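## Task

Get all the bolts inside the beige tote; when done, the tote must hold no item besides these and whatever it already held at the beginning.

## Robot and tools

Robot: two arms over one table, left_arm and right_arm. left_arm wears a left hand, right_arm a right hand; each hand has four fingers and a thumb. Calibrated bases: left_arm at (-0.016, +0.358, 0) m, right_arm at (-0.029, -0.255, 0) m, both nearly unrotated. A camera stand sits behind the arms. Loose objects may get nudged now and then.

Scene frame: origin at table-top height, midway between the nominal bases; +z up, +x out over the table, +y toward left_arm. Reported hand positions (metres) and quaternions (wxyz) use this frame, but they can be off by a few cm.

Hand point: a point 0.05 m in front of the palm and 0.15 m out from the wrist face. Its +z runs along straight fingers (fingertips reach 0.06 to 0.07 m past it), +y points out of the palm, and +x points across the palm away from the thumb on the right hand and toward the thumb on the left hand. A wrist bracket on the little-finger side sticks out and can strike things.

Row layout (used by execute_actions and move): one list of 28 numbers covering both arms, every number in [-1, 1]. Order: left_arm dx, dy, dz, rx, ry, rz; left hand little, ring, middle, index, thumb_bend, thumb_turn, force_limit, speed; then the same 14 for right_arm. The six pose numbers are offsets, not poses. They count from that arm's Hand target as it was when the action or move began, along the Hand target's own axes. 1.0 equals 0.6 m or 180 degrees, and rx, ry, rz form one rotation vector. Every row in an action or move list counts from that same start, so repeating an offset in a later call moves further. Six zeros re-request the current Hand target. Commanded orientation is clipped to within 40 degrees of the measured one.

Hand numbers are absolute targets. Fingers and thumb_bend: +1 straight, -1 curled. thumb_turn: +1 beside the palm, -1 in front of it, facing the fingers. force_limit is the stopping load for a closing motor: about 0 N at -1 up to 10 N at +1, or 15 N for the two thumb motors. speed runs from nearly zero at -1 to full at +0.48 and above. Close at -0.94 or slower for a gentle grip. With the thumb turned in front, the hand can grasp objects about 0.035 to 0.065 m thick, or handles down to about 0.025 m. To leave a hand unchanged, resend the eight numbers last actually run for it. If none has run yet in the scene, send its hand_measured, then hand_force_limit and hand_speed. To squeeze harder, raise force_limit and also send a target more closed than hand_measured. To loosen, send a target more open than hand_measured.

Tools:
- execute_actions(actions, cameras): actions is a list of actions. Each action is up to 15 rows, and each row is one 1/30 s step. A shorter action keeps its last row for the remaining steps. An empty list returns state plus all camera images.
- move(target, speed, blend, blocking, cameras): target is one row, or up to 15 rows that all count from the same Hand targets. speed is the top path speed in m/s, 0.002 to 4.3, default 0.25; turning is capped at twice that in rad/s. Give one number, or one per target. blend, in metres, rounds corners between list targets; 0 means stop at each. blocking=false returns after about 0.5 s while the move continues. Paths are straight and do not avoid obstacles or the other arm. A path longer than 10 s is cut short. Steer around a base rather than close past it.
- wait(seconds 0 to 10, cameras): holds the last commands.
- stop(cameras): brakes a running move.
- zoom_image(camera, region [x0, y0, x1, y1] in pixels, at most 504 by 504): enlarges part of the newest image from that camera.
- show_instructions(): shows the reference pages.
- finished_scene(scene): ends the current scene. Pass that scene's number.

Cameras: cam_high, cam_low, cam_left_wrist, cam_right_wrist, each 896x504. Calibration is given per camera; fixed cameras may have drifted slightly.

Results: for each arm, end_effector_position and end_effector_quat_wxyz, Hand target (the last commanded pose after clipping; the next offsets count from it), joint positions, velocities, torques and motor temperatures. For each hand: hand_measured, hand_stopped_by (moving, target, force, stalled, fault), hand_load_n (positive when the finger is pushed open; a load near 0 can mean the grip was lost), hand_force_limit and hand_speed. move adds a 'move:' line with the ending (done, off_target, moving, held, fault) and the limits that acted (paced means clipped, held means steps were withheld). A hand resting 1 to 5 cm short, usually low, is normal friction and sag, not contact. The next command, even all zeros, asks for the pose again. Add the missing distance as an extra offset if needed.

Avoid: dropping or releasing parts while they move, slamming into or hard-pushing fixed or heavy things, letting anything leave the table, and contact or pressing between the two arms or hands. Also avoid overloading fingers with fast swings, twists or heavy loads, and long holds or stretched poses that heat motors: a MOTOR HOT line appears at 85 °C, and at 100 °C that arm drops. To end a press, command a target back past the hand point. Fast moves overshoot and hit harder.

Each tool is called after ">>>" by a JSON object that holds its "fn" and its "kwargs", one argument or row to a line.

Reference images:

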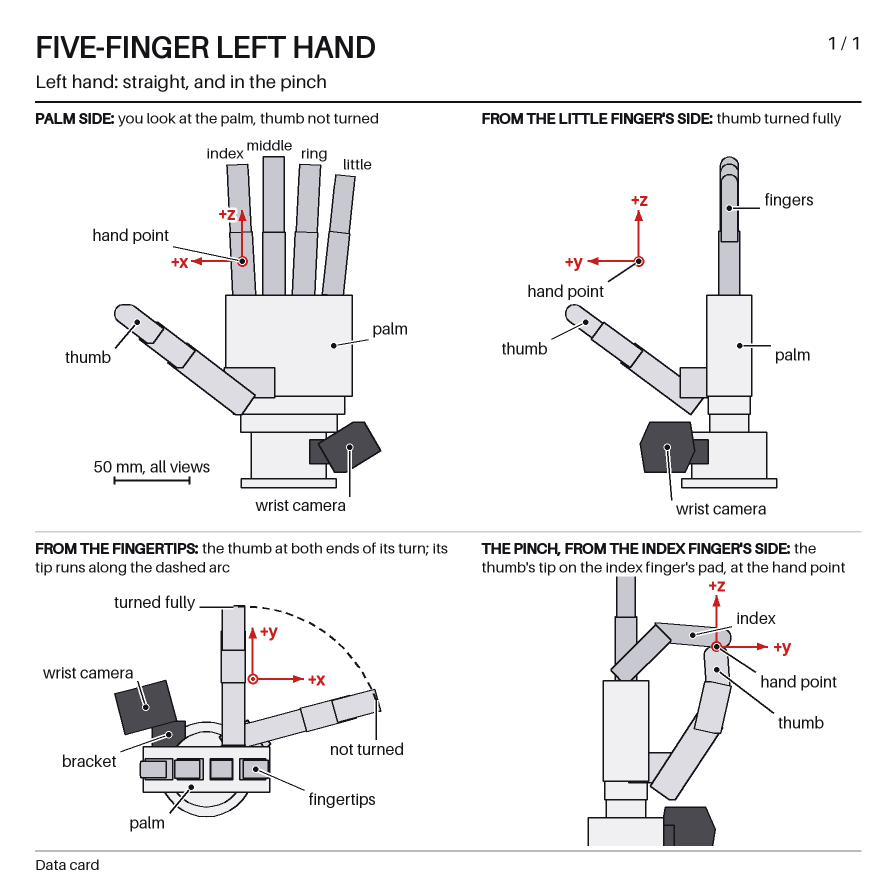

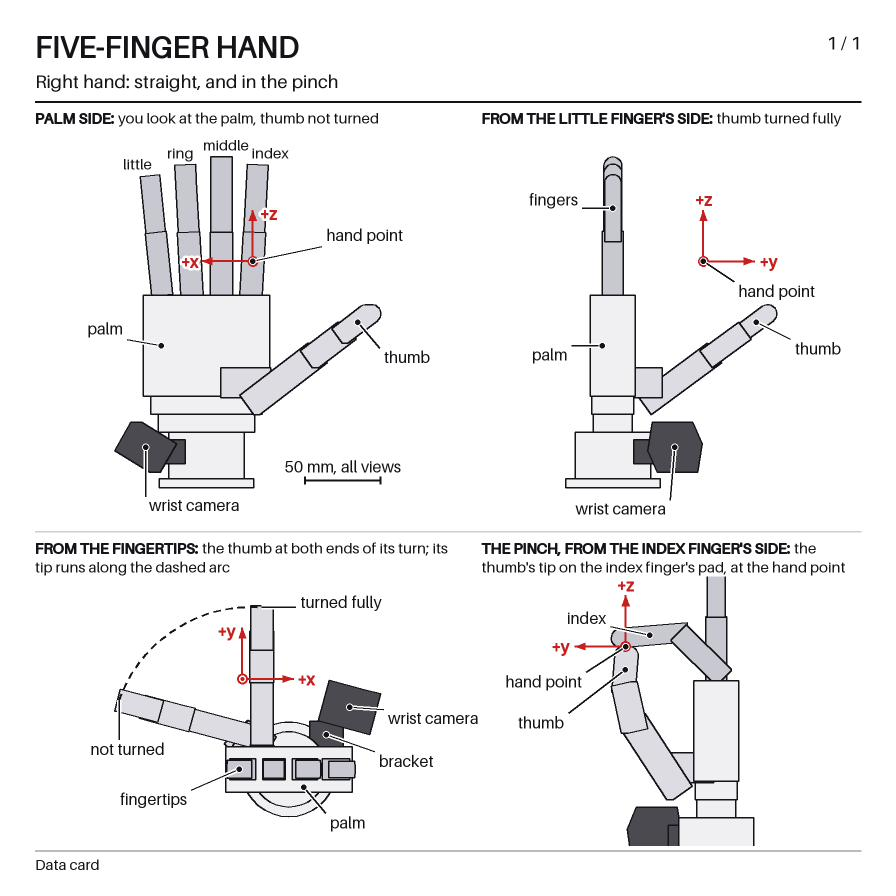

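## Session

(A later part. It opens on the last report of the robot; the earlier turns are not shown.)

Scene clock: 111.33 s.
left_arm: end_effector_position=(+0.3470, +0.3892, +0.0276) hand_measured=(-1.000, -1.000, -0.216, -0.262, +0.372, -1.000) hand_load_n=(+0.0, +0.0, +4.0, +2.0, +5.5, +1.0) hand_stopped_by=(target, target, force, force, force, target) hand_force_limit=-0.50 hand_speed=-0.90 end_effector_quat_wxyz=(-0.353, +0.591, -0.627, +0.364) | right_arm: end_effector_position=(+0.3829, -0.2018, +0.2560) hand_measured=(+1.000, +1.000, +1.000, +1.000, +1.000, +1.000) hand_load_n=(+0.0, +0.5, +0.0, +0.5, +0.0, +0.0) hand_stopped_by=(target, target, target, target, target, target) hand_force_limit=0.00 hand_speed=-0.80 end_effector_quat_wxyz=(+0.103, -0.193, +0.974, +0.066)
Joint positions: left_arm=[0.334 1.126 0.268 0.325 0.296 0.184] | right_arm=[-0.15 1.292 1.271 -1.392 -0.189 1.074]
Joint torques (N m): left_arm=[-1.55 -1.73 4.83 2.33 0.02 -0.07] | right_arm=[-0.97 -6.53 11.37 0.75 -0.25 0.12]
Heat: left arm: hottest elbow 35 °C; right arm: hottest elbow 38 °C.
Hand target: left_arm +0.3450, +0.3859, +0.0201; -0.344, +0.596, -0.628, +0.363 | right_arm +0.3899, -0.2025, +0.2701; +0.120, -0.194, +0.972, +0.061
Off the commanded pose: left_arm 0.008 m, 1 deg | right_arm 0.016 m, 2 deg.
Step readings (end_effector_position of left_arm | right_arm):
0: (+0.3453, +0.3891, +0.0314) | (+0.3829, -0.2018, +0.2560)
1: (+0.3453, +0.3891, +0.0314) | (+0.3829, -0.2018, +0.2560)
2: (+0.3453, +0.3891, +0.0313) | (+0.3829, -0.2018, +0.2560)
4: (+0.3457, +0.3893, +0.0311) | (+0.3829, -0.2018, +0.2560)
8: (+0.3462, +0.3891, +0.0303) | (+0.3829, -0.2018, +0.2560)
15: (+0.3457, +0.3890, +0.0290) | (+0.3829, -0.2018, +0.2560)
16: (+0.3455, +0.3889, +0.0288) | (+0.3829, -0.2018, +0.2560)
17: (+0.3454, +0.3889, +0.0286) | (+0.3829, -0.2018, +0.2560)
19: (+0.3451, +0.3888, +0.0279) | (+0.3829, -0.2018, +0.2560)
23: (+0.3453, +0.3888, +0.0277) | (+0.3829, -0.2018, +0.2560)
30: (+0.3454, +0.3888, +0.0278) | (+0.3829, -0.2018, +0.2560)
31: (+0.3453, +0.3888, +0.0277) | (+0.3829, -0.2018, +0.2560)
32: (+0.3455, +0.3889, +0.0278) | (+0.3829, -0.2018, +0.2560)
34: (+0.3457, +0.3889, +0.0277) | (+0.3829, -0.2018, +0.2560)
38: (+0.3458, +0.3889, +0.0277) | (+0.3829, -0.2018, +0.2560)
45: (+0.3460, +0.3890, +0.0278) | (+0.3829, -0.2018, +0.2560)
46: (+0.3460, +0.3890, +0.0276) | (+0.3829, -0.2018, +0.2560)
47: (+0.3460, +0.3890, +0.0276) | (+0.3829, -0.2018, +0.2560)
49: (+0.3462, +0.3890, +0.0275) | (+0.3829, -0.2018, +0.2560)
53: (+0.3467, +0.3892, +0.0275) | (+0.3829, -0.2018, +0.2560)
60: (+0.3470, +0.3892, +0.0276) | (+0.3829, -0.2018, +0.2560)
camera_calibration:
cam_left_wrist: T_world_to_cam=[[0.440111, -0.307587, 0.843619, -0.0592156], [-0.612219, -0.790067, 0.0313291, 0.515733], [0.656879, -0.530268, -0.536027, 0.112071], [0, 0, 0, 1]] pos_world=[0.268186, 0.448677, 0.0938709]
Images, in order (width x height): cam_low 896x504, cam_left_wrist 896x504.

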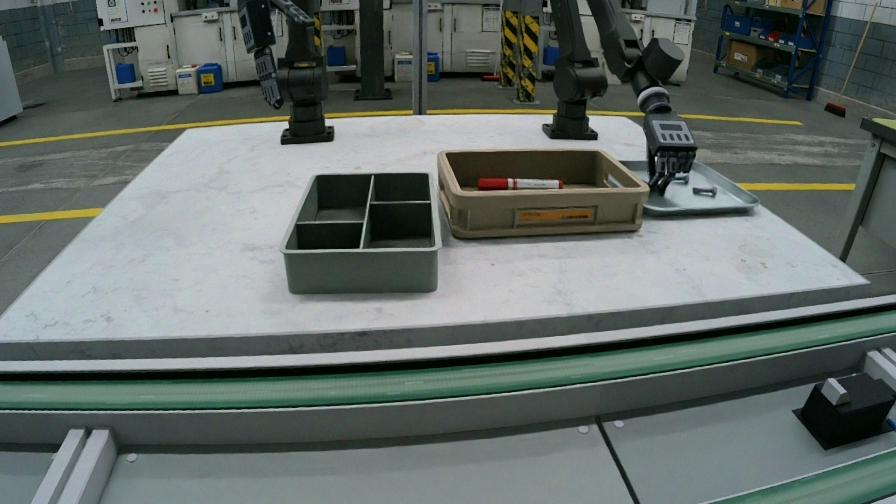

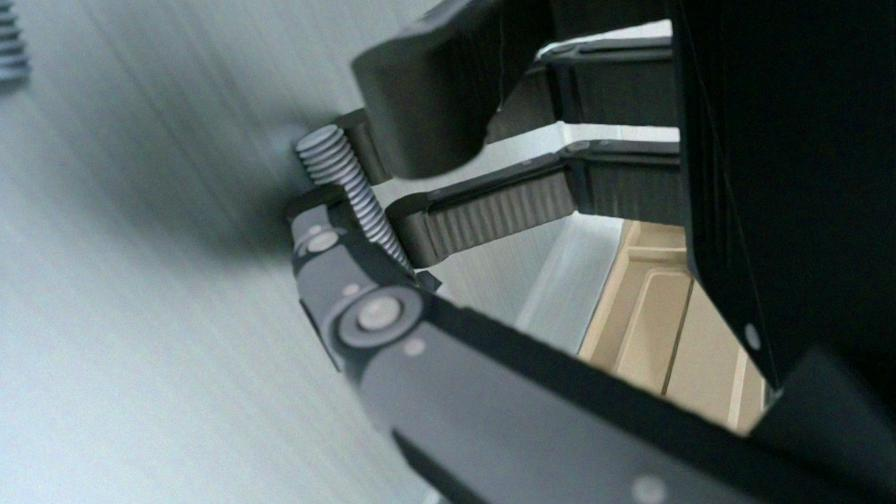

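>>> {"fn": "move", "kwargs": {
  "target": [
    [0.0177,-0.2083,-0.1057,0,0,0,-1,-1,-0.42,-0.42,0.2,-1,-0.5,-0.9, 0,0,0,0,0,0,1,1,1,1,1,1,0,-0.8],
    [0.4008,-0.2958,0.046,0,0.0481,0.0278,-1,-1,-0.42,-0.42,0.2,-1,-0.5,-0.9, 0,0,0,0,0,0,1,1,1,1,1,1,0,-0.8],
    [0.3925,-0.1312,0.1407,0,0.0481,0.0278,-1,-1,-0.42,-0.42,0.2,-1,-0.5,-0.9, 0,0,0,0,0,0,1,1,1,1,1,1,0,-0.8]
  ],
  "speed": [0.12,0.2,0.1],
  "blend": [0.02,0,0],
  "cameras": ["cam_high","cam_low","cam_left_wrist"]
}}

Scene clock: 126.37 s.
left_arm: end_effector_position=(+0.4370, +0.1451, +0.0404) hand_measured=(-1.000, -1.000, -0.216, -0.262, +0.372, -1.000) hand_load_n=(+0.0, +0.0, +4.5, +2.0, +6.5, +1.5) hand_stopped_by=(target, target, force, force, force, target) hand_force_limit=-0.50 hand_speed=-0.90 end_effector_quat_wxyz=(+0.307, -0.537, +0.687, -0.382) | right_arm: end_effector_position=(+0.3829, -0.2018, +0.2560) hand_measured=(+1.000, +1.000, +1.000, +1.000, +1.000, +1.000) hand_load_n=(+0.0, +0.0, +0.0, +0.0, -0.5, +0.0) hand_stopped_by=(target, target, target, target, target, target) hand_force_limit=0.00 hand_speed=-0.80 end_effector_quat_wxyz=(+0.103, -0.193, +0.974, +0.066)
Joint positions: left_arm=[-0.397 1.447 0.615 0.277 -0.175 -0.093] | right_arm=[-0.15 1.292 1.271 -1.392 -0.189 1.074]
Joint torques (N m): left_arm=[-0.56 -8.47 5.75 2.77 -0.02 -0.06] | right_arm=[-0.79 -6.77 11.37 0.75 -0.26 0.12]
Heat: left arm: hottest elbow 35 °C; right arm: hottest elbow 39 °C.
Hand target: left_arm +0.4448, +0.1448, +0.0459; +0.311, -0.539, +0.678, -0.391 | right_arm +0.3899, -0.2025, +0.2701; +0.120, -0.194, +0.972, +0.061
Off the commanded pose: left_arm 0.010 m, 2 deg | right_arm 0.016 m, 2 deg.
move: off_target (right_arm)
camera_calibration:
cam_left_wrist: T_world_to_cam=[[0.40763, -0.391188, 0.825112, -0.157684], [-0.745225, -0.664701, 0.0530261, 0.416559], [0.52771, -0.636509, -0.562475, 0.00321915], [0, 0, 0, 1]] pos_world=[0.373008, 0.217252, 0.109829]
Images, in order (width x height): cam_high 896x504, cam_low 896x504, cam_left_wrist 896x504.

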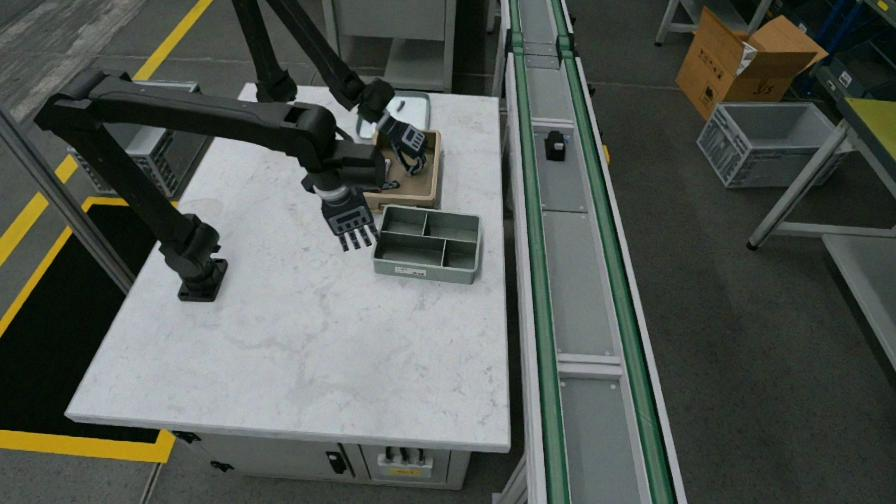

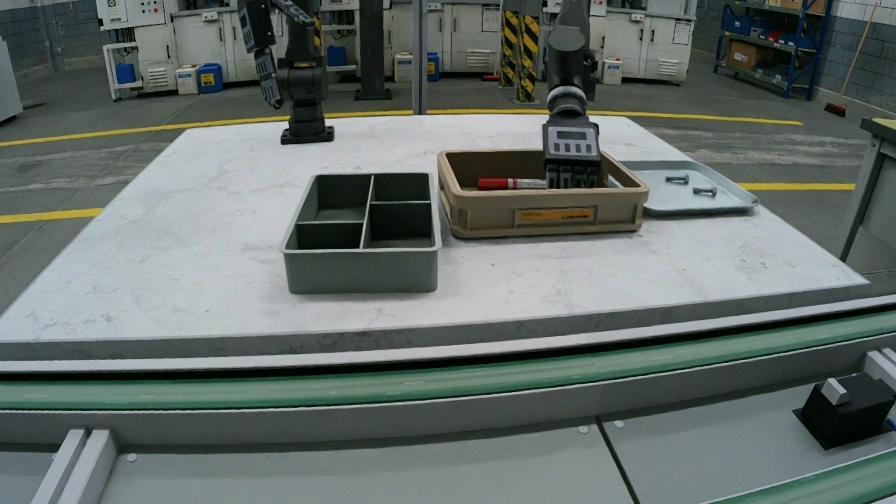

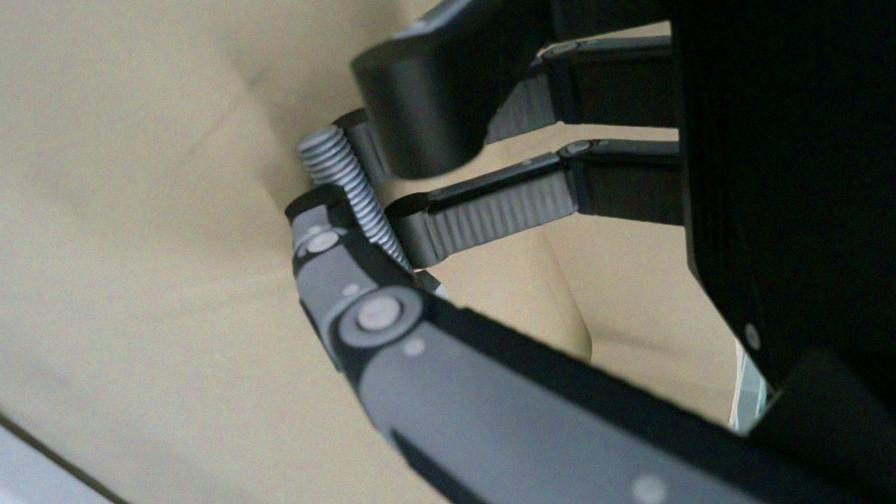

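>>> {"fn": "execute_actions", "kwargs": {
  "actions": [
    [[0,0,0,0,0,0,-1,-1,0.05,0.05,0.58,-1,-0.5,-0.4, 0,0,0,0,0,0,1,1,1,1,1,1,0,-0.8]],
    [[0,0,0,0,0,0,-1,-1,0.05,0.05,0.58,-1,-0.5,-0.4, 0,0,0,0,0,0,1,1,1,1,1,1,0,-0.8]]
  ]
}}

>>> {"fn": "move", "kwargs": {
  "target": [
    [-0.0162,-0.1642,-0.099,0,0,0,-1,-1,0.05,0.05,0.58,-1,-0.5,-0.4, 0,0,0,0,0,0,1,1,1,1,1,1,0,-0.8],
    [-0.4434,0.0053,-0.3893,0,0,0,-1,-1,0.05,0.05,0.58,-1,-0.5,-0.4, 0,0,0,0,0,0,1,1,1,1,1,1,0,-0.8],
    [-0.4539,0.1318,-0.315,0,0,0,-1,-1,0.05,0.05,0.58,-1,-0.5,-0.4, 0,0,0,0,0,0,1,1,1,1,1,1,0,-0.8]
  ],
  "speed": [0.15,0.25,0.15],
  "blend": [0.03,0.03,0],
  "cameras": ["cam_high","cam_low","cam_left_wrist"]
}}

Scene clock: 141.70 s.
left_arm: end_effector_position=(+0.4390, +0.1441, +0.0434) hand_measured=(-1.000, -1.000, +0.050, +0.050, +0.580, -1.000) hand_load_n=(+0.0, +0.0, +0.0, +0.0, +0.0, +0.0) hand_stopped_by=(target, target, target, target, target, target) hand_force_limit=-0.50 hand_speed=-0.40 end_effector_quat_wxyz=(+0.309, -0.535, +0.684, -0.387) | right_arm: end_effector_position=(+0.3829, -0.2018, +0.2560) hand_measured=(+1.000, +1.000, +1.000, +1.000, +1.000, +1.000) hand_load_n=(+0.0, +0.0, +0.0, +0.0, +0.0, +0.0) hand_stopped_by=(target, target, target, target, target, target) hand_force_limit=0.00 hand_speed=-0.80 end_effector_quat_wxyz=(+0.103, -0.193, +0.974, +0.066)
Joint positions: left_arm=[-0.396 1.445 0.615 0.288 -0.174 -0.093] | right_arm=[-0.15 1.292 1.271 -1.392 -0.189 1.074]
Joint torques (N m): left_arm=[-0.56 -8.35 5.76 2.32 -0.07 -0.06] | right_arm=[-0.85 -6.59 11.38 0.73 -0.25 0.12]
Heat: left arm: hottest elbow 35 °C; right arm: hottest elbow 39 °C.
Hand target: left_arm +0.4448, +0.1448, +0.0461; +0.311, -0.539, +0.678, -0.392 | right_arm +0.3899, -0.2025, +0.2701; +0.120, -0.194, +0.972, +0.061
Off the commanded pose: left_arm 0.006 m, 1 deg | right_arm 0.016 m, 2 deg.
Step readings (end_effector_position of left_arm | right_arm):
0: (+0.4370, +0.1450, +0.0405) | (+0.3829, -0.2018, +0.2560)
1: (+0.4370, +0.1450, +0.0405) | (+0.3829, -0.2018, +0.2560)
2: (+0.4370, +0.1450, +0.0405) | (+0.3829, -0.2018, +0.2560)
4: (+0.4371, +0.1450, +0.0406) | (+0.3829, -0.2018, +0.2560)
8: (+0.4388, +0.1440, +0.0432) | (+0.3829, -0.2018, +0.2560)
15: (+0.4390, +0.1441, +0.0434) | (+0.3829, -0.2018, +0.2560)
16: (+0.4390, +0.1441, +0.0434) | (+0.3829, -0.2018, +0.2560)
17: (+0.4390, +0.1441, +0.0434) | (+0.3829, -0.2018, +0.2560)
19: (+0.4390, +0.1441, +0.0434) | (+0.3829, -0.2018, +0.2560)
23: (+0.4390, +0.1441, +0.0434) | (+0.3829, -0.2018, +0.2560)
30: (+0.4390, +0.1441, +0.0434) | (+0.3829, -0.2018, +0.2560)

Scene clock: 145.17 s.
left_arm: end_effector_position=(+0.3044, +0.4505, +0.0706) hand_measured=(-1.000, -1.000, +0.050, +0.050, +0.580, -1.000) hand_load_n=(+0.0, +0.0, +0.0, +0.0, +0.0, +0.0) hand_stopped_by=(target, target, target, target, target, target) hand_force_limit=-0.50 hand_speed=-0.40 end_effector_quat_wxyz=(+0.303, -0.545, +0.676, -0.393) | right_arm: end_effector_position=(+0.3829, -0.2018, +0.2560) hand_measured=(+1.000, +1.000, +1.000, +1.000, +1.000, +1.000) hand_load_n=(+0.0, +0.0, +0.0, +0.0, +0.0, +0.0) hand_stopped_by=(target, target, target, target, target, target) hand_force_limit=0.00 hand_speed=-0.80 end_effector_quat_wxyz=(+0.103, -0.193, +0.974, +0.066)
Joint positions: left_arm=[0.716 1.019 0.416 -0.165 0.75 0.56] | right_arm=[-0.15 1.292 1.271 -1.392 -0.189 1.074]
Joint torques (N m): left_arm=[-0.73 -2.37 6.56 2.33 0.49 0.12] | right_arm=[-0.79 -6.65 11.37 0.76 -0.25 0.13]
Heat: left arm: hottest elbow 35 °C; right arm: hottest elbow 39 °C.
Hand target: left_arm +0.3081, +0.4560, +0.0720; +0.311, -0.539, +0.678, -0.391 | right_arm +0.3899, -0.2025, +0.2701; +0.120, -0.194, +0.972, +0.061
Off the commanded pose: left_arm 0.007 m, 1 deg | right_arm 0.016 m, 2 deg.
move: off_target (right_arm)
camera_calibration:
cam_left_wrist: T_world_to_cam=[[0.407908, -0.358063, 0.839882, -0.0250627], [-0.737142, -0.67194, 0.0715454, 0.518701], [0.538732, -0.648296, -0.538033, 0.284884], [0, 0, 0, 1]] pos_world=[0.239104, 0.524251, 0.137216]
Images, in order (width x height): cam_high 896x504, cam_low 896x504, cam_left_wrist 896x504.

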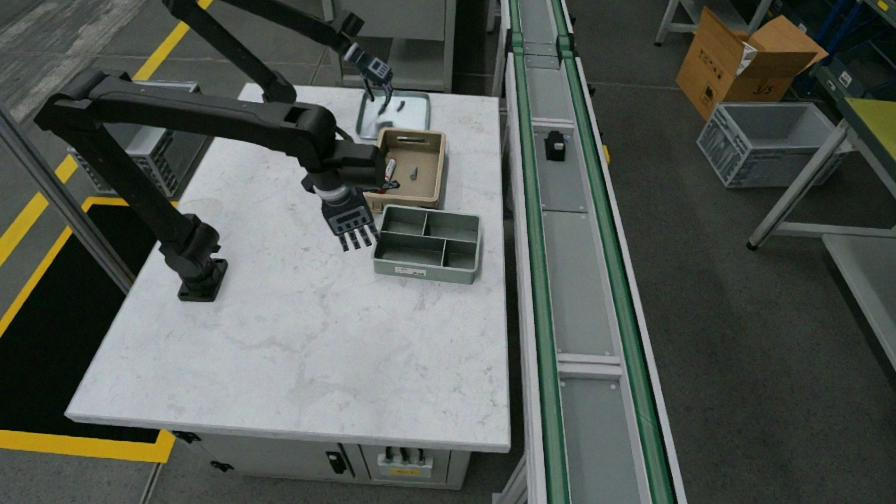

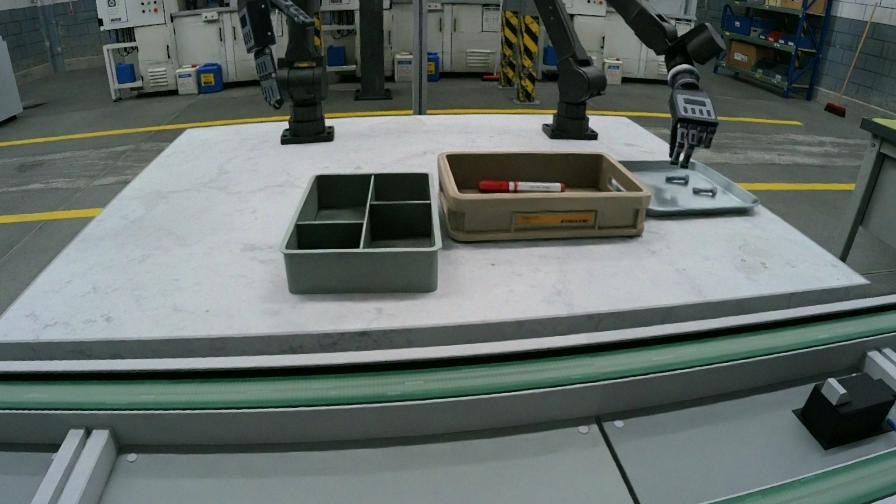

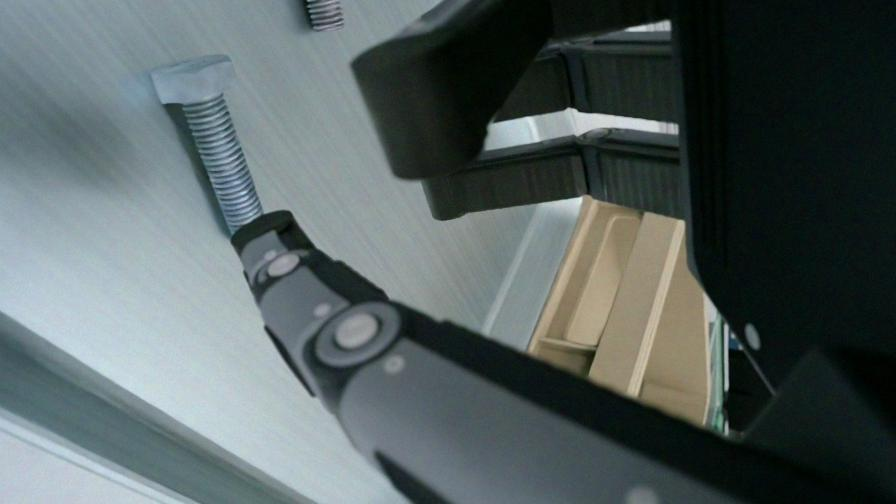

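>>> {"fn": "move", "kwargs": {
  "target": [-0.007,0.0507,0.0255,0,0.0481,0.0278,-1,-1,0.0,0.0,0.5,-1,-0.5,-0.4, 0,0,0,0,0,0,1,1,1,1,1,1,0,-0.8],
  "speed": 0.12,
  "cameras": ["cam_left_wrist"]
}}

Scene clock: 159.57 s.
left_arm: end_effector_position=(+0.2965, +0.4463, +0.0317) hand_measured=(-1.000, -1.000, +0.000, +0.000, +0.500, -1.000) hand_load_n=(+0.0, +0.0, -1.0, +0.0, +0.0, +0.0) hand_stopped_by=(target, target, target, target, target, target) hand_force_limit=-0.50 hand_speed=-0.40 end_effector_quat_wxyz=(+0.264, -0.485, +0.718, -0.424) | right_arm: end_effector_position=(+0.3829, -0.2018, +0.2560) hand_measured=(+1.000, +1.000, +1.000, +1.000, +1.000, +1.000) hand_load_n=(+0.0, +0.0, +0.0, +0.0, +0.0, +0.0) hand_stopped_by=(target, target, target, target, target, target) hand_force_limit=0.00 hand_speed=-0.80 end_effector_quat_wxyz=(+0.103, -0.193, +0.974, +0.066)
Joint positions: left_arm=[0.761 1.205 0.427 -0.17 0.906 0.795] | right_arm=[-0.15 1.292 1.271 -1.392 -0.189 1.074]
Joint torques (N m): left_arm=[-0.62 -3.25 7.84 1.05 0.33 0.18] | right_arm=[-0.97 -6.71 11.32 0.76 -0.24 0.12]
Heat: left arm: hottest elbow 35 °C; right arm: hottest elbow 39 °C.
Hand target: left_arm +0.3072, +0.4605, +0.0380; +0.276, -0.478, +0.722, -0.417 | right_arm +0.3899, -0.2025, +0.2701; +0.120, -0.194, +0.972, +0.061
Off the commanded pose: left_arm 0.019 m, 2 deg | right_arm 0.016 m, 2 deg.
move: off_target (left_arm, right_arm)
camera_calibration:
cam_left_wrist: T_world_to_cam=[[0.336574, -0.411777, 0.846851, 0.0541569], [-0.84388, -0.530946, 0.0772235, 0.481405], [0.417834, -0.740632, -0.526193, 0.342165], [0, 0, 0, 1]] pos_world=[0.245052, 0.531319, 0.0970062]
Images, in order (width x height): cam_left_wrist 896x504.

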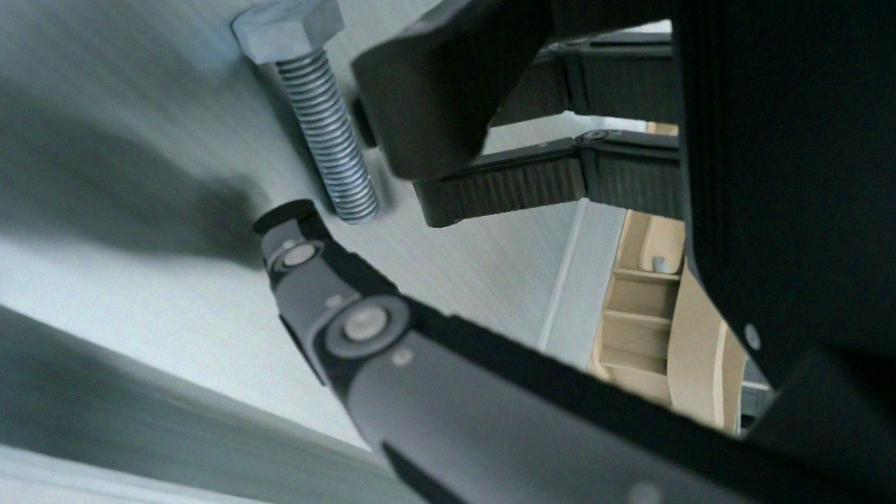

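>>> {"fn": "move", "kwargs": {
  "target": [
    [-0.0233,-0.014,-0.0158,0,0,0,-1,-1,0.05,0.05,0.5,-1,-0.5,-0.4, 0,0,0,0,0,0,1,1,1,1,1,1,0,-0.8],
    [-0.0023,0.0053,-0.0027,0,0,0,-1,-1,0.0,0.0,0.5,-1,-0.5,-0.4, 0,0,0,0,0,0,1,1,1,1,1,1,0,-0.8]
  ],
  "speed": 0.1,
  "cameras": ["cam_left_wrist"]
}}

Scene clock: 168.67 s.
left_arm: end_effector_position=(+0.3013, +0.4629, +0.0360) hand_measured=(-1.000, -1.000, +0.000, +0.000, +0.500, -1.000) hand_load_n=(+0.0, +0.0, +0.0, +0.0, +0.0, +0.0) hand_stopped_by=(target, target, target, target, target, target) hand_force_limit=-0.50 hand_speed=-0.40 end_effector_quat_wxyz=(+0.276, -0.478, +0.723, -0.416) | right_arm: end_effector_position=(+0.3829, -0.2018, +0.2560) hand_measured=(+1.000, +1.000, +1.000, +1.000, +1.000, +1.000) hand_load_n=(+0.0, +0.0, +0.0, +0.0, +0.0, +0.0) hand_stopped_by=(target, target, target, target, target, target) hand_force_limit=0.00 hand_speed=-0.80 end_effector_quat_wxyz=(+0.103, -0.193, +0.974, +0.066)
Joint positions: left_arm=[0.786 1.221 0.46 -0.196 0.909 0.843] | right_arm=[-0.15 1.292 1.271 -1.392 -0.189 1.074]
Joint torques (N m): left_arm=[-1.61 -4.19 5.53 1.99 0.49 -0.11] | right_arm=[-0.97 -6.53 11.34 0.8 -0.25 0.13]
Heat: left arm: hottest elbow 35 °C; right arm: hottest elbow 39 °C.
Hand target: left_arm +0.3051, +0.4630, +0.0361; +0.276, -0.477, +0.722, -0.417 | right_arm +0.3899, -0.2025, +0.2701; +0.120, -0.194, +0.972, +0.061
Off the commanded pose: left_arm 0.004 m, 0 deg | right_arm 0.016 m, 2 deg.
move: off_target (right_arm)
camera_calibration:
cam_left_wrist: T_world_to_cam=[[0.32685, -0.437683, 0.837617, 0.0710045], [-0.844665, -0.532843, 0.0511716, 0.495956], [0.423922, -0.724231, -0.543856, 0.345966], [0, 0, 0, 1]] pos_world=[0.249046, 0.545904, 0.103302]
Images, in order (width x height): cam_left_wrist 896x504.

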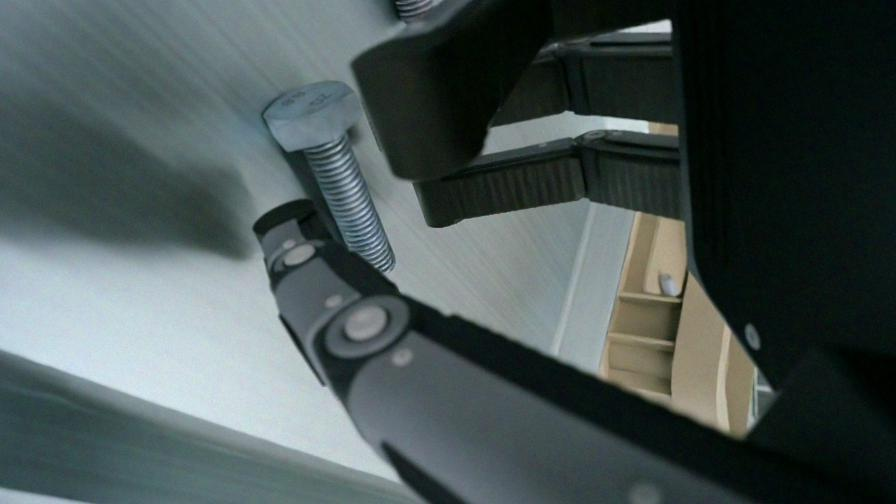

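>>> {"fn": "move", "kwargs": {
  "target": [0.0077,0.013,0.011,0,0,0,-1,-1,-0.05,-0.05,0.46,-1,-0.5,-0.8, 0,0,0,0,0,0,1,1,1,1,1,1,0,-0.8],
  "speed": 0.06,
  "cameras": ["cam_left_wrist"]
}}

Scene clock: 175.27 s.
left_arm: end_effector_position=(+0.3033, +0.4596, +0.0302) hand_measured=(-1.000, -1.000, -0.050, -0.050, +0.460, -1.000) hand_load_n=(+0.0, +0.0, -2.0, +0.0, +0.5, +0.0) hand_stopped_by=(target, target, target, target, target, target) hand_force_limit=-0.50 hand_speed=-0.80 end_effector_quat_wxyz=(+0.280, -0.476, +0.722, -0.417) | right_arm: end_effector_position=(+0.3829, -0.2018, +0.2560) hand_measured=(+1.000, +1.000, +1.000, +1.000, +1.000, +1.000) hand_load_n=(+0.0, -0.5, +0.0, +0.0, +0.0, +0.0) hand_stopped_by=(target, target, target, target, target, target) hand_force_limit=0.00 hand_speed=-0.80 end_effector_quat_wxyz=(+0.103, -0.193, +0.974, +0.066)
Joint positions: left_arm=[0.775 1.233 0.441 -0.14 0.904 0.823] | right_arm=[-0.15 1.292 1.271 -1.392 -0.189 1.074]
Joint torques (N m): left_arm=[-1.67 -3.6 5.08 2.04 0.34 -0.05] | right_arm=[-0.85 -6.65 11.3 0.79 -0.26 0.13]
Heat: left arm: hottest elbow 35 °C; right arm: hottest elbow 39 °C.
Hand target: left_arm +0.3049, +0.4581, +0.0260; +0.276, -0.478, +0.722, -0.417 | right_arm +0.3899, -0.2025, +0.2701; +0.120, -0.194, +0.972, +0.061
Off the commanded pose: left_arm 0.005 m, 0 deg | right_arm 0.016 m, 2 deg.
move: off_target (right_arm)
camera_calibration:
cam_left_wrist: T_world_to_cam=[[0.319185, -0.440293, 0.839204, 0.0773039], [-0.844739, -0.533579, 0.0413451, 0.496815], [0.429578, -0.722105, -0.542243, 0.336758], [0, 0, 0, 1]] pos_world=[0.250341, 0.542301, 0.0971897]
Images, in order (width x height): cam_left_wrist 896x504.

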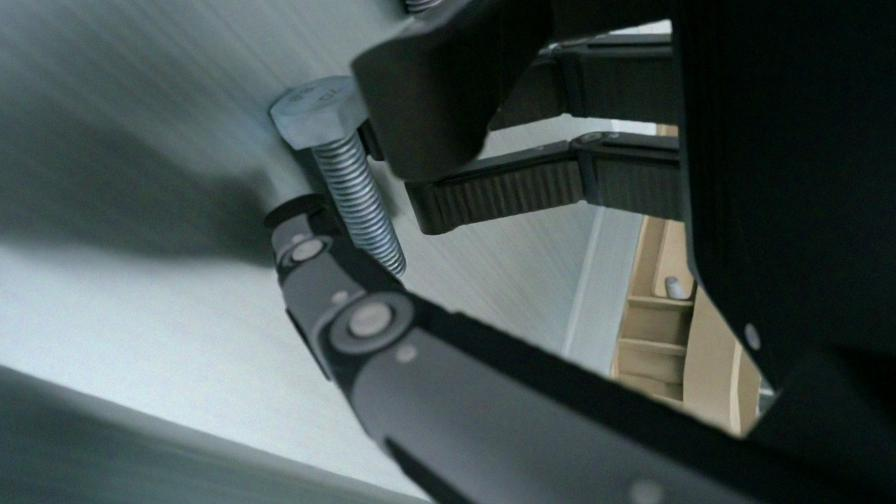

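>>> {"fn": "execute_actions", "kwargs": {
  "actions": [
    [[0,0.0022,0.00125,0,0,0,-1,-1,-0.42,-0.42,0.2,-1,-0.5,-0.9, 0,0,0,0,0,0,1,1,1,1,1,1,0,-0.8]],
    [[0,0.0022,0.00125,0,0,0,-1,-1,-0.42,-0.42,0.2,-1,-0.5,-0.9, 0,0,0,0,0,0,1,1,1,1,1,1,0,-0.8]],
    [[0,0.0022,0.00125,0,0,0,-1,-1,-0.42,-0.42,0.2,-1,-0.5,-0.9, 0,0,0,0,0,0,1,1,1,1,1,1,0,-0.8]],
    [[0,0.0022,0.00125,0,0,0,-1,-1,-0.42,-0.42,0.2,-1,-0.5,-0.9, 0,0,0,0,0,0,1,1,1,1,1,1,0,-0.8]]
  ],
  "cameras": ["cam_left_wrist"]
}}

Scene clock: 180.20 s.
left_arm: end_effector_position=(+0.3046, +0.4587, +0.0267) hand_measured=(-1.000, -1.000, -0.216, -0.310, +0.378, -1.000) hand_load_n=(+0.0, +0.0, +4.0, +2.0, +5.0, +0.5) hand_stopped_by=(target, target, force, force, force, target) hand_force_limit=-0.50 hand_speed=-0.90 end_effector_quat_wxyz=(+0.280, -0.475, +0.721, -0.419) | right_arm: end_effector_position=(+0.3829, -0.2018, +0.2560) hand_measured=(+1.000, +1.000, +1.000, +1.000, +1.000, +1.000) hand_load_n=(+0.0, +0.0, +0.0, +0.0, +0.0, +0.0) hand_stopped_by=(target, target, target, target, target, target) hand_force_limit=0.00 hand_speed=-0.80 end_effector_quat_wxyz=(+0.103, -0.193, +0.974, +0.066)
Joint positions: left_arm=[0.772 1.248 0.436 -0.114 0.907 0.815] | right_arm=[-0.15 1.292 1.271 -1.392 -0.189 1.074]
Joint torques (N m): left_arm=[-1.49 -3.25 4.82 2.04 0.24 0] | right_arm=[-0.67 -6.53 11.32 0.75 -0.24 0.12]
Heat: left arm: hottest elbow 35 °C; right arm: hottest elbow 39 °C.
Hand target: left_arm +0.3049, +0.4581, +0.0200; +0.276, -0.478, +0.722, -0.417 | right_arm +0.3899, -0.2025, +0.2701; +0.120, -0.194, +0.972, +0.061
Off the commanded pose: left_arm 0.007 m, 1 deg | right_arm 0.016 m, 2 deg.
Step readings (end_effector_position of left_arm | right_arm):
0: (+0.3033, +0.4596, +0.0302) | (+0.3829, -0.2018, +0.2560)
1: (+0.3033, +0.4596, +0.0302) | (+0.3829, -0.2018, +0.2560)
2: (+0.3034, +0.4597, +0.0303) | (+0.3829, -0.2018, +0.2560)
4: (+0.3037, +0.4600, +0.0300) | (+0.3829, -0.2018, +0.2560)
8: (+0.3047, +0.4597, +0.0293) | (+0.3829, -0.2018, +0.2560)
15: (+0.3040, +0.4593, +0.0279) | (+0.3829, -0.2018, +0.2560)
16: (+0.3037, +0.4590, +0.0277) | (+0.3829, -0.2018, +0.2560)
17: (+0.3036, +0.4590, +0.0274) | (+0.3829, -0.2018, +0.2560)
19: (+0.3035, +0.4589, +0.0270) | (+0.3829, -0.2018, +0.2560)
23: (+0.3036, +0.4588, +0.0267) | (+0.3829, -0.2018, +0.2560)
30: (+0.3036, +0.4589, +0.0267) | (+0.3829, -0.2018, +0.2560)
31: (+0.3036, +0.4589, +0.0267) | (+0.3829, -0.2018, +0.2560)
32: (+0.3037, +0.4589, +0.0268) | (+0.3829, -0.2018, +0.2560)
34: (+0.3039, +0.4589, +0.0267) | (+0.3829, -0.2018, +0.2560)
38: (+0.3041, +0.4590, +0.0268) | (+0.3829, -0.2018, +0.2560)
45: (+0.3042, +0.4590, +0.0268) | (+0.3829, -0.2018, +0.2560)
46: (+0.3043, +0.4591, +0.0268) | (+0.3829, -0.2018, +0.2560)
47: (+0.3043, +0.4590, +0.0268) | (+0.3829, -0.2018, +0.2560)
49: (+0.3043, +0.4589, +0.0266) | (+0.3829, -0.2018, +0.2560)
53: (+0.3044, +0.4587, +0.0266) | (+0.3829, -0.2018, +0.2560)
60: (+0.3045, +0.4587, +0.0267) | (+0.3829, -0.2018, +0.2560)
camera_calibration:
cam_left_wrist: T_world_to_cam=[[0.316061, -0.436916, 0.842146, 0.078735], [-0.845153, -0.532974, 0.0406758, 0.497429], [0.43107, -0.724598, -0.537713, 0.334235], [0, 0, 0, 1]] pos_world=[0.25144, 0.541704, 0.093183]
Images, in order (width x height): cam_left_wrist 896x504.

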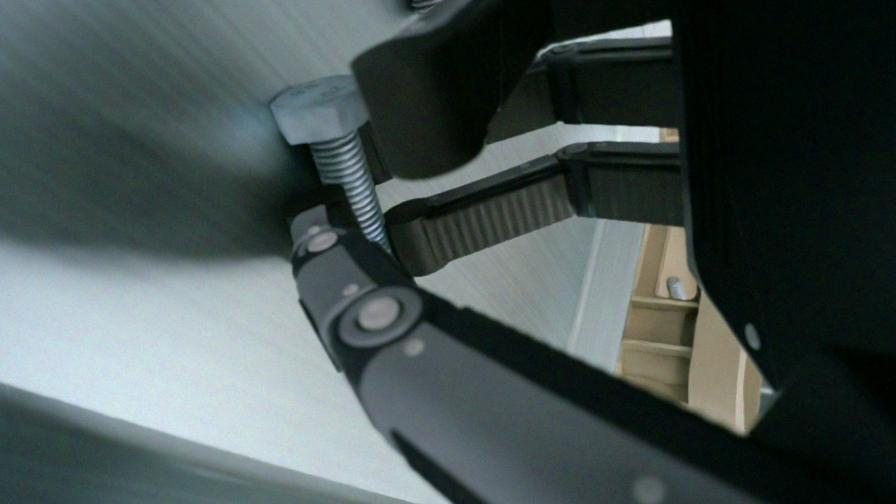

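>>> {"fn": "move", "kwargs": {
  "target": [
    [0.0167,-0.21,-0.1027,0,0,0,-1,-1,-0.42,-0.42,0.2,-1,-0.5,-0.9, 0,0,0,0,0,0,1,1,1,1,1,1,0,-0.8],
    [0.4547,-0.4298,0.2778,0,0,0,-1,-1,-0.42,-0.42,0.2,-1,-0.5,-0.9, 0,0,0,0,0,0,1,1,1,1,1,1,0,-0.8],
    [0.4593,-0.2748,0.3697,0,0,0,-1,-1,-0.42,-0.42,0.2,-1,-0.5,-0.9, 0,0,0,0,0,0,1,1,1,1,1,1,0,-0.8]
  ],
  "speed": [0.12,0.22,0.1],
  "blend": [0.02,0,0],
  "cameras": ["cam_high","cam_low","cam_left_wrist"]
}}

Scene clock: 195.07 s.
left_arm: end_effector_position=(+0.4478, +0.1014, +0.0538) hand_measured=(-1.000, -1.000, -0.216, -0.310, +0.378, -1.000) hand_load_n=(+0.0, +0.0, +4.0, +1.5, +5.5, +0.5) hand_stopped_by=(target, target, force, force, force, target) hand_force_limit=-0.50 hand_speed=-0.90 end_effector_quat_wxyz=(+0.277, -0.476, +0.725, -0.413) | right_arm: end_effector_position=(+0.3829, -0.2018, +0.2560) hand_measured=(+1.000, +1.000, +1.000, +1.000, +1.000, +1.000) hand_load_n=(+0.0, +0.0, +0.0, +0.0, +0.0, +0.0) hand_stopped_by=(target, target, target, target, target, target) hand_force_limit=0.00 hand_speed=-0.80 end_effector_quat_wxyz=(+0.103, -0.193, +0.974, +0.066)
Joint positions: left_arm=[-0.427 1.488 0.697 0.261 -0.058 -0.024] | right_arm=[-0.15 1.292 1.271 -1.392 -0.189 1.074]
Joint torques (N m): left_arm=[-1.44 -8.7 5.67 2.61 -0.12 -0.09] | right_arm=[-0.79 -6.71 11.4 0.76 -0.24 0.12]
Heat: left arm: hottest elbow 35 °C; right arm: hottest elbow 40 °C.
Hand target: left_arm +0.4497, +0.0970, +0.0517; +0.276, -0.478, +0.722, -0.417 | right_arm +0.3899, -0.2025, +0.2701; +0.120, -0.194, +0.972, +0.061
Off the commanded pose: left_arm 0.005 m, 1 deg | right_arm 0.016 m, 2 deg.
move: off_target (right_arm)
camera_calibration:
cam_left_wrist: T_world_to_cam=[[0.325727, -0.444975, 0.834206, -0.1486], [-0.845695, -0.531624, 0.046639, 0.426772], [0.422731, -0.720676, -0.549477, 0.0321137], [0, 0, 0, 1]] pos_world=[0.395747, 0.183903, 0.121705]
Images, in order (width x height): cam_high 896x504, cam_low 896x504, cam_left_wrist 896x504.

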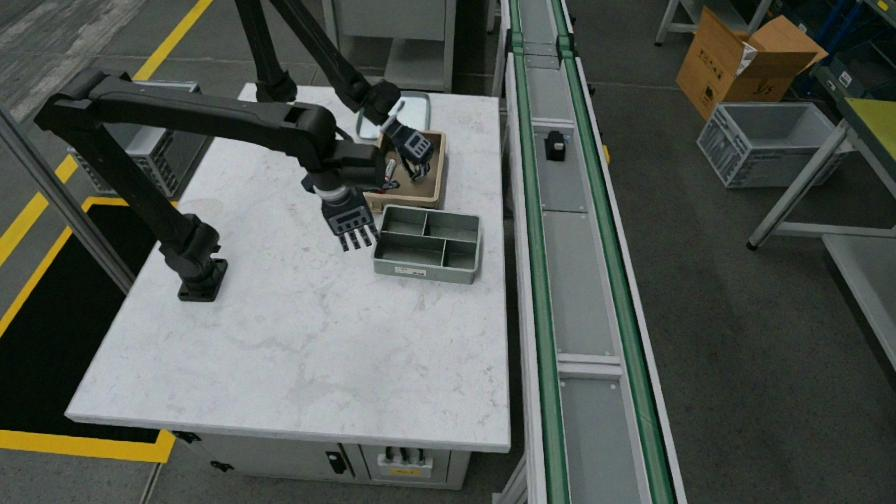

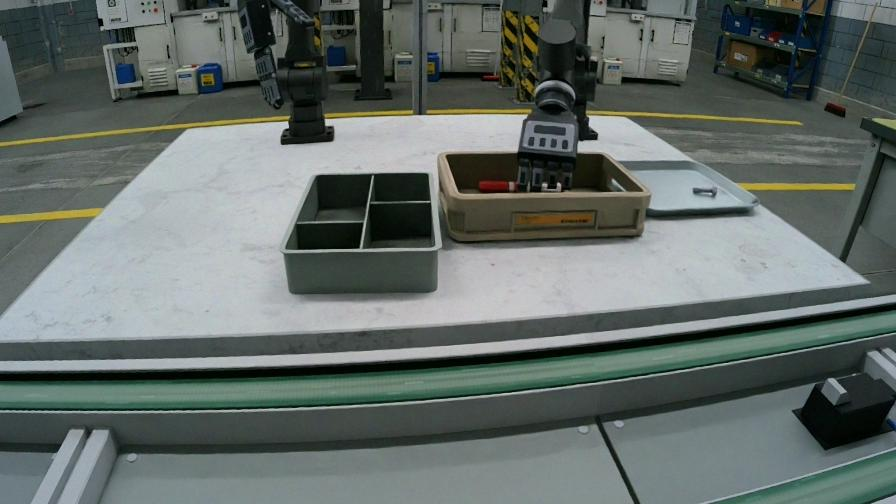

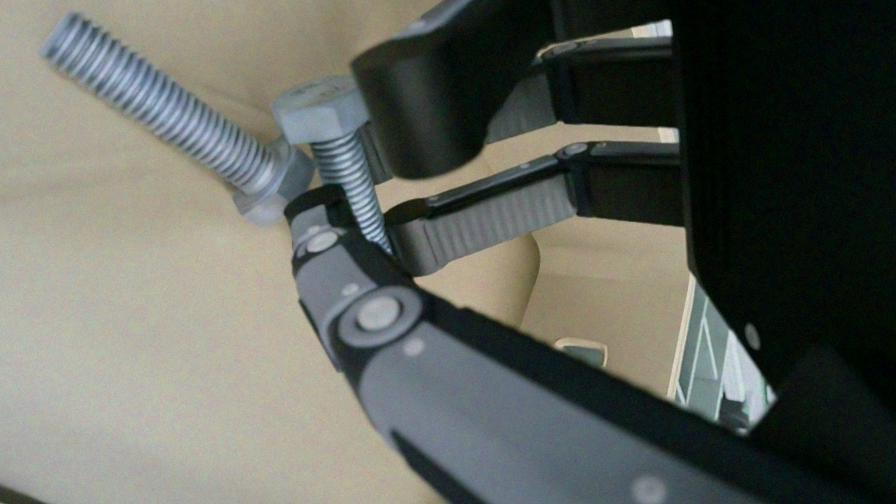

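>>> {"fn": "move", "kwargs": {
  "target": [0,0.0111,0.0064,0,0,0,-1,-1,-0.42,-0.42,0.2,-1,-0.5,-0.9, 0,0,0,0,0,0,1,1,1,1,1,1,0,-0.8],
  "speed": 0.06
}}

>>> {"fn": "execute_actions", "kwargs": {
  "actions": [
    [[0,0,0,0,0,0,-1,-1,0.05,0.05,0.55,-1,-0.5,-0.4, 0,0,0,0,0,0,1,1,1,1,1,1,0,-0.8]],
    [[0,0,0,0,0,0,-1,-1,0.05,0.05,0.55,-1,-0.5,-0.4, 0,0,0,0,0,0,1,1,1,1,1,1,0,-0.8]]
  ]
}}

>>> {"fn": "move", "kwargs": {
  "target": [
    [-0.0153,-0.1642,-0.1023,0,0,0,-1,-1,0.05,0.05,0.55,-1,-0.5,-0.4, 0,0,0,0,0,0,1,1,1,1,1,1,0,-0.8],
    [-0.5235,0.0113,-0.4063,0,-0.0385,-0.0222,-1,-1,0.05,0.05,0.55,-1,-0.5,-0.4, 0,0,0,0,0,0,1,1,1,1,1,1,0,-0.8],
    [-0.5463,0.1478,-0.3492,0,-0.0385,-0.0222,-1,-1,0.05,0.05,0.55,-1,-0.5,-0.4, 0,0,0,0,0,0,1,1,1,1,1,1,0,-0.8]
  ],
  "speed": [0.15,0.25,0.15],
  "blend": [0.03,0.03,0],
  "cameras": ["cam_high","cam_low","cam_left_wrist"]
}}

Scene clock: 209.27 s.
left_arm: end_effector_position=(+0.4517, +0.0991, +0.0536) hand_measured=(-1.000, -1.000, -0.216, -0.310, +0.378, -1.000) hand_load_n=(+0.0, +0.0, +4.0, +1.5, +5.5, +0.5) hand_stopped_by=(target, target, force, force, force, target) hand_force_limit=-0.50 hand_speed=-0.90 end_effector_quat_wxyz=(+0.281, -0.474, +0.721, -0.420) | right_arm: end_effector_position=(+0.3829, -0.2018, +0.2560) hand_measured=(+1.000, +1.000, +1.000, +1.000, +1.000, +1.000) hand_load_n=(+0.0, +0.0, +0.0, +0.0, +0.0, +0.0) hand_stopped_by=(target, target, target, target, target, target) hand_force_limit=0.00 hand_speed=-0.80 end_effector_quat_wxyz=(+0.103, -0.193, +0.974, +0.066)
Joint positions: left_arm=[-0.427 1.501 0.697 0.291 -0.058 -0.025] | right_arm=[-0.15 1.292 1.271 -1.392 -0.189 1.074]
Joint torques (N m): left_arm=[-1.44 -8.41 5.08 2.47 -0.13 -0.08] | right_arm=[-0.91 -6.77 11.37 0.72 -0.25 0.13]
Heat: left arm: hottest elbow 35 °C; right arm: hottest elbow 40 °C.
Hand target: left_arm +0.4497, +0.0970, +0.0440; +0.276, -0.478, +0.722, -0.417 | right_arm +0.3899, -0.2025, +0.2701; +0.120, -0.194, +0.972, +0.061
Off the commanded pose: left_arm 0.010 m, 1 deg | right_arm 0.016 m, 2 deg.
move: off_target (right_arm)

Scene clock: 210.47 s.
left_arm: end_effector_position=(+0.4484, +0.0997, +0.0444) hand_measured=(-1.000, -1.000, +0.050, +0.050, +0.550, -1.000) hand_load_n=(+0.0, +0.0, +0.0, +0.0, +0.5, +0.0) hand_stopped_by=(target, target, target, target, target, target) hand_force_limit=-0.50 hand_speed=-0.40 end_effector_quat_wxyz=(+0.277, -0.476, +0.723, -0.416) | right_arm: end_effector_position=(+0.3829, -0.2018, +0.2560) hand_measured=(+1.000, +1.000, +1.000, +1.000, +1.000, +1.000) hand_load_n=(+0.0, +0.0, -0.5, +0.0, +0.0, +0.0) hand_stopped_by=(target, target, target, target, target, target) hand_force_limit=0.00 hand_speed=-0.80 end_effector_quat_wxyz=(+0.103, -0.193, +0.974, +0.066)
Joint positions: left_arm=[-0.429 1.515 0.687 0.304 -0.058 -0.028] | right_arm=[-0.15 1.292 1.271 -1.392 -0.189 1.074]
Joint torques (N m): left_arm=[-1.32 -9.52 5.68 1.95 -0.11 -0.04] | right_arm=[-0.91 -6.71 11.36 0.79 -0.25 0.13]
Heat: left arm: hottest elbow 35 °C; right arm: hottest elbow 40 °C.
Hand target: left_arm +0.4496, +0.0971, +0.0440; +0.276, -0.478, +0.722, -0.417 | right_arm +0.3899, -0.2025, +0.2701; +0.120, -0.194, +0.972, +0.061
Off the commanded pose: left_arm 0.003 m, 0 deg | right_arm 0.016 m, 2 deg.
Step readings (end_effector_position of left_arm | right_arm):
0: (+0.4517, +0.0991, +0.0536) | (+0.3829, -0.2018, +0.2560)
1: (+0.4517, +0.0991, +0.0536) | (+0.3829, -0.2018, +0.2560)
2: (+0.4517, +0.0991, +0.0536) | (+0.3829, -0.2018, +0.2560)
4: (+0.4521, +0.0989, +0.0541) | (+0.3829, -0.2018, +0.2560)
8: (+0.4534, +0.0972, +0.0563) | (+0.3829, -0.2018, +0.2560)
15: (+0.4486, +0.0996, +0.0452) | (+0.3829, -0.2018, +0.2560)
16: (+0.4484, +0.0997, +0.0446) | (+0.3829, -0.2018, +0.2560)
17: (+0.4484, +0.0997, +0.0444) | (+0.3829, -0.2018, +0.2560)
19: (+0.4484, +0.0997, +0.0444) | (+0.3829, -0.2018, +0.2560)
23: (+0.4484, +0.0997, +0.0444) | (+0.3829, -0.2018, +0.2560)
30: (+0.4484, +0.0997, +0.0444) | (+0.3829, -0.2018, +0.2560)

Scene clock: 214.07 s.
left_arm: end_effector_position=(+0.3656, +0.4802, +0.0694) hand_measured=(-1.000, -1.000, +0.050, +0.050, +0.550, -1.000) hand_load_n=(+0.0, +0.0, +0.0, +0.0, +0.5, +0.0) hand_stopped_by=(target, target, target, target, target, target) hand_force_limit=-0.50 hand_speed=-0.40 end_effector_quat_wxyz=(+0.293, -0.534, +0.686, -0.398) | right_arm: end_effector_position=(+0.3829, -0.2018, +0.2560) hand_measured=(+1.000, +1.000, +1.000, +1.000, +1.000, +1.000) hand_load_n=(+0.0, +0.0, +0.0, +0.0, +0.0, +0.0) hand_stopped_by=(target, target, target, target, target, target) hand_force_limit=0.00 hand_speed=-0.80 end_effector_quat_wxyz=(+0.103, -0.193, +0.974, +0.066)
Joint positions: left_arm=[0.675 1.261 0.58 -0.089 0.746 0.555] | right_arm=[-0.15 1.292 1.271 -1.392 -0.189 1.074]
Joint torques (N m): left_arm=[-0.62 -6.01 6.34 2.24 0.49 0.13] | right_arm=[-0.91 -6.53 11.38 0.73 -0.25 0.11]
Heat: left arm: hottest elbow 35 °C; right arm: hottest elbow 40 °C.
Hand target: left_arm +0.3701, +0.4870, +0.0721; +0.305, -0.527, +0.687, -0.397 | right_arm +0.3899, -0.2025, +0.2701; +0.120, -0.194, +0.972, +0.061
Off the commanded pose: left_arm 0.009 m, 2 deg | right_arm 0.016 m, 2 deg.
move: off_target (right_arm)
camera_calibration:
cam_left_wrist: T_world_to_cam=[[0.398613, -0.369123, 0.839557, -0.0298036], [-0.760206, -0.645065, 0.0773262, 0.578972], [0.513025, -0.669059, -0.537741, 0.28986], [0, 0, 0, 1]] pos_world=[0.303312, 0.556406, 0.136122]
Images, in order (width x height): cam_high 896x504, cam_low 896x504, cam_left_wrist 896x504.

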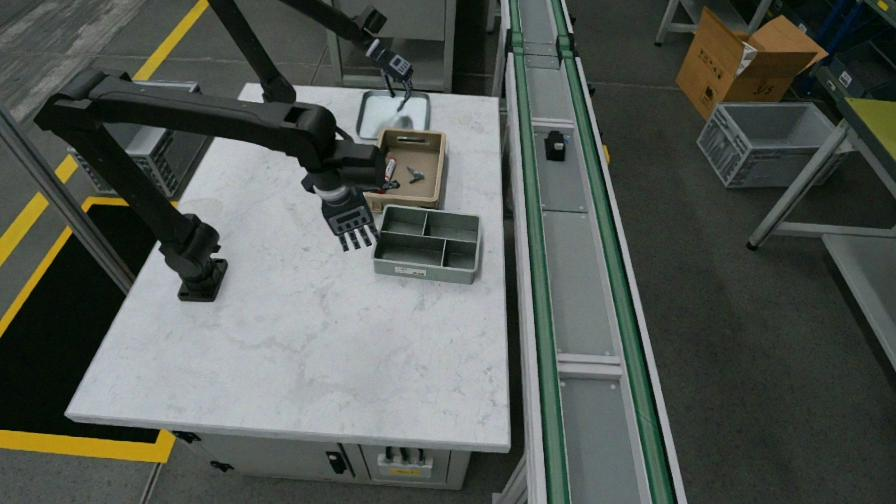

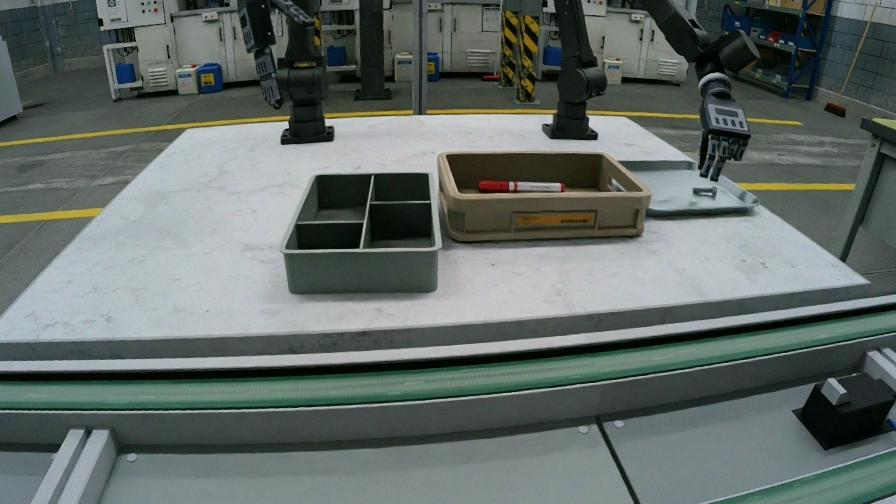

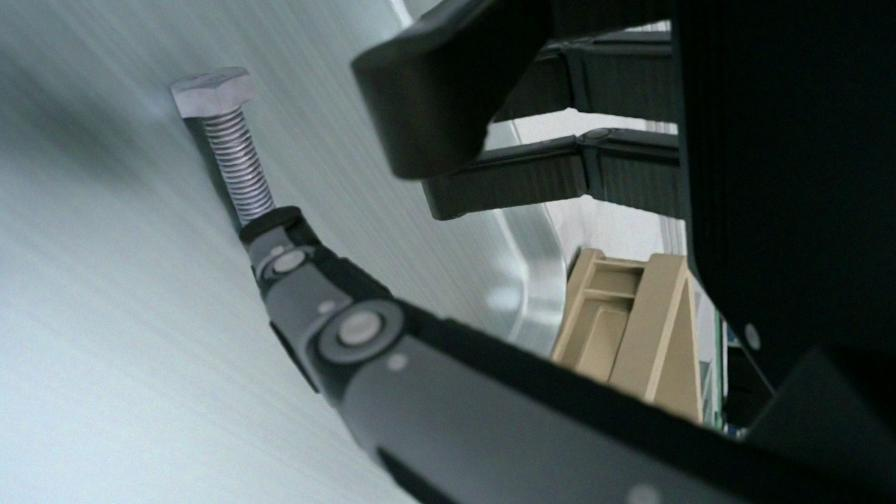

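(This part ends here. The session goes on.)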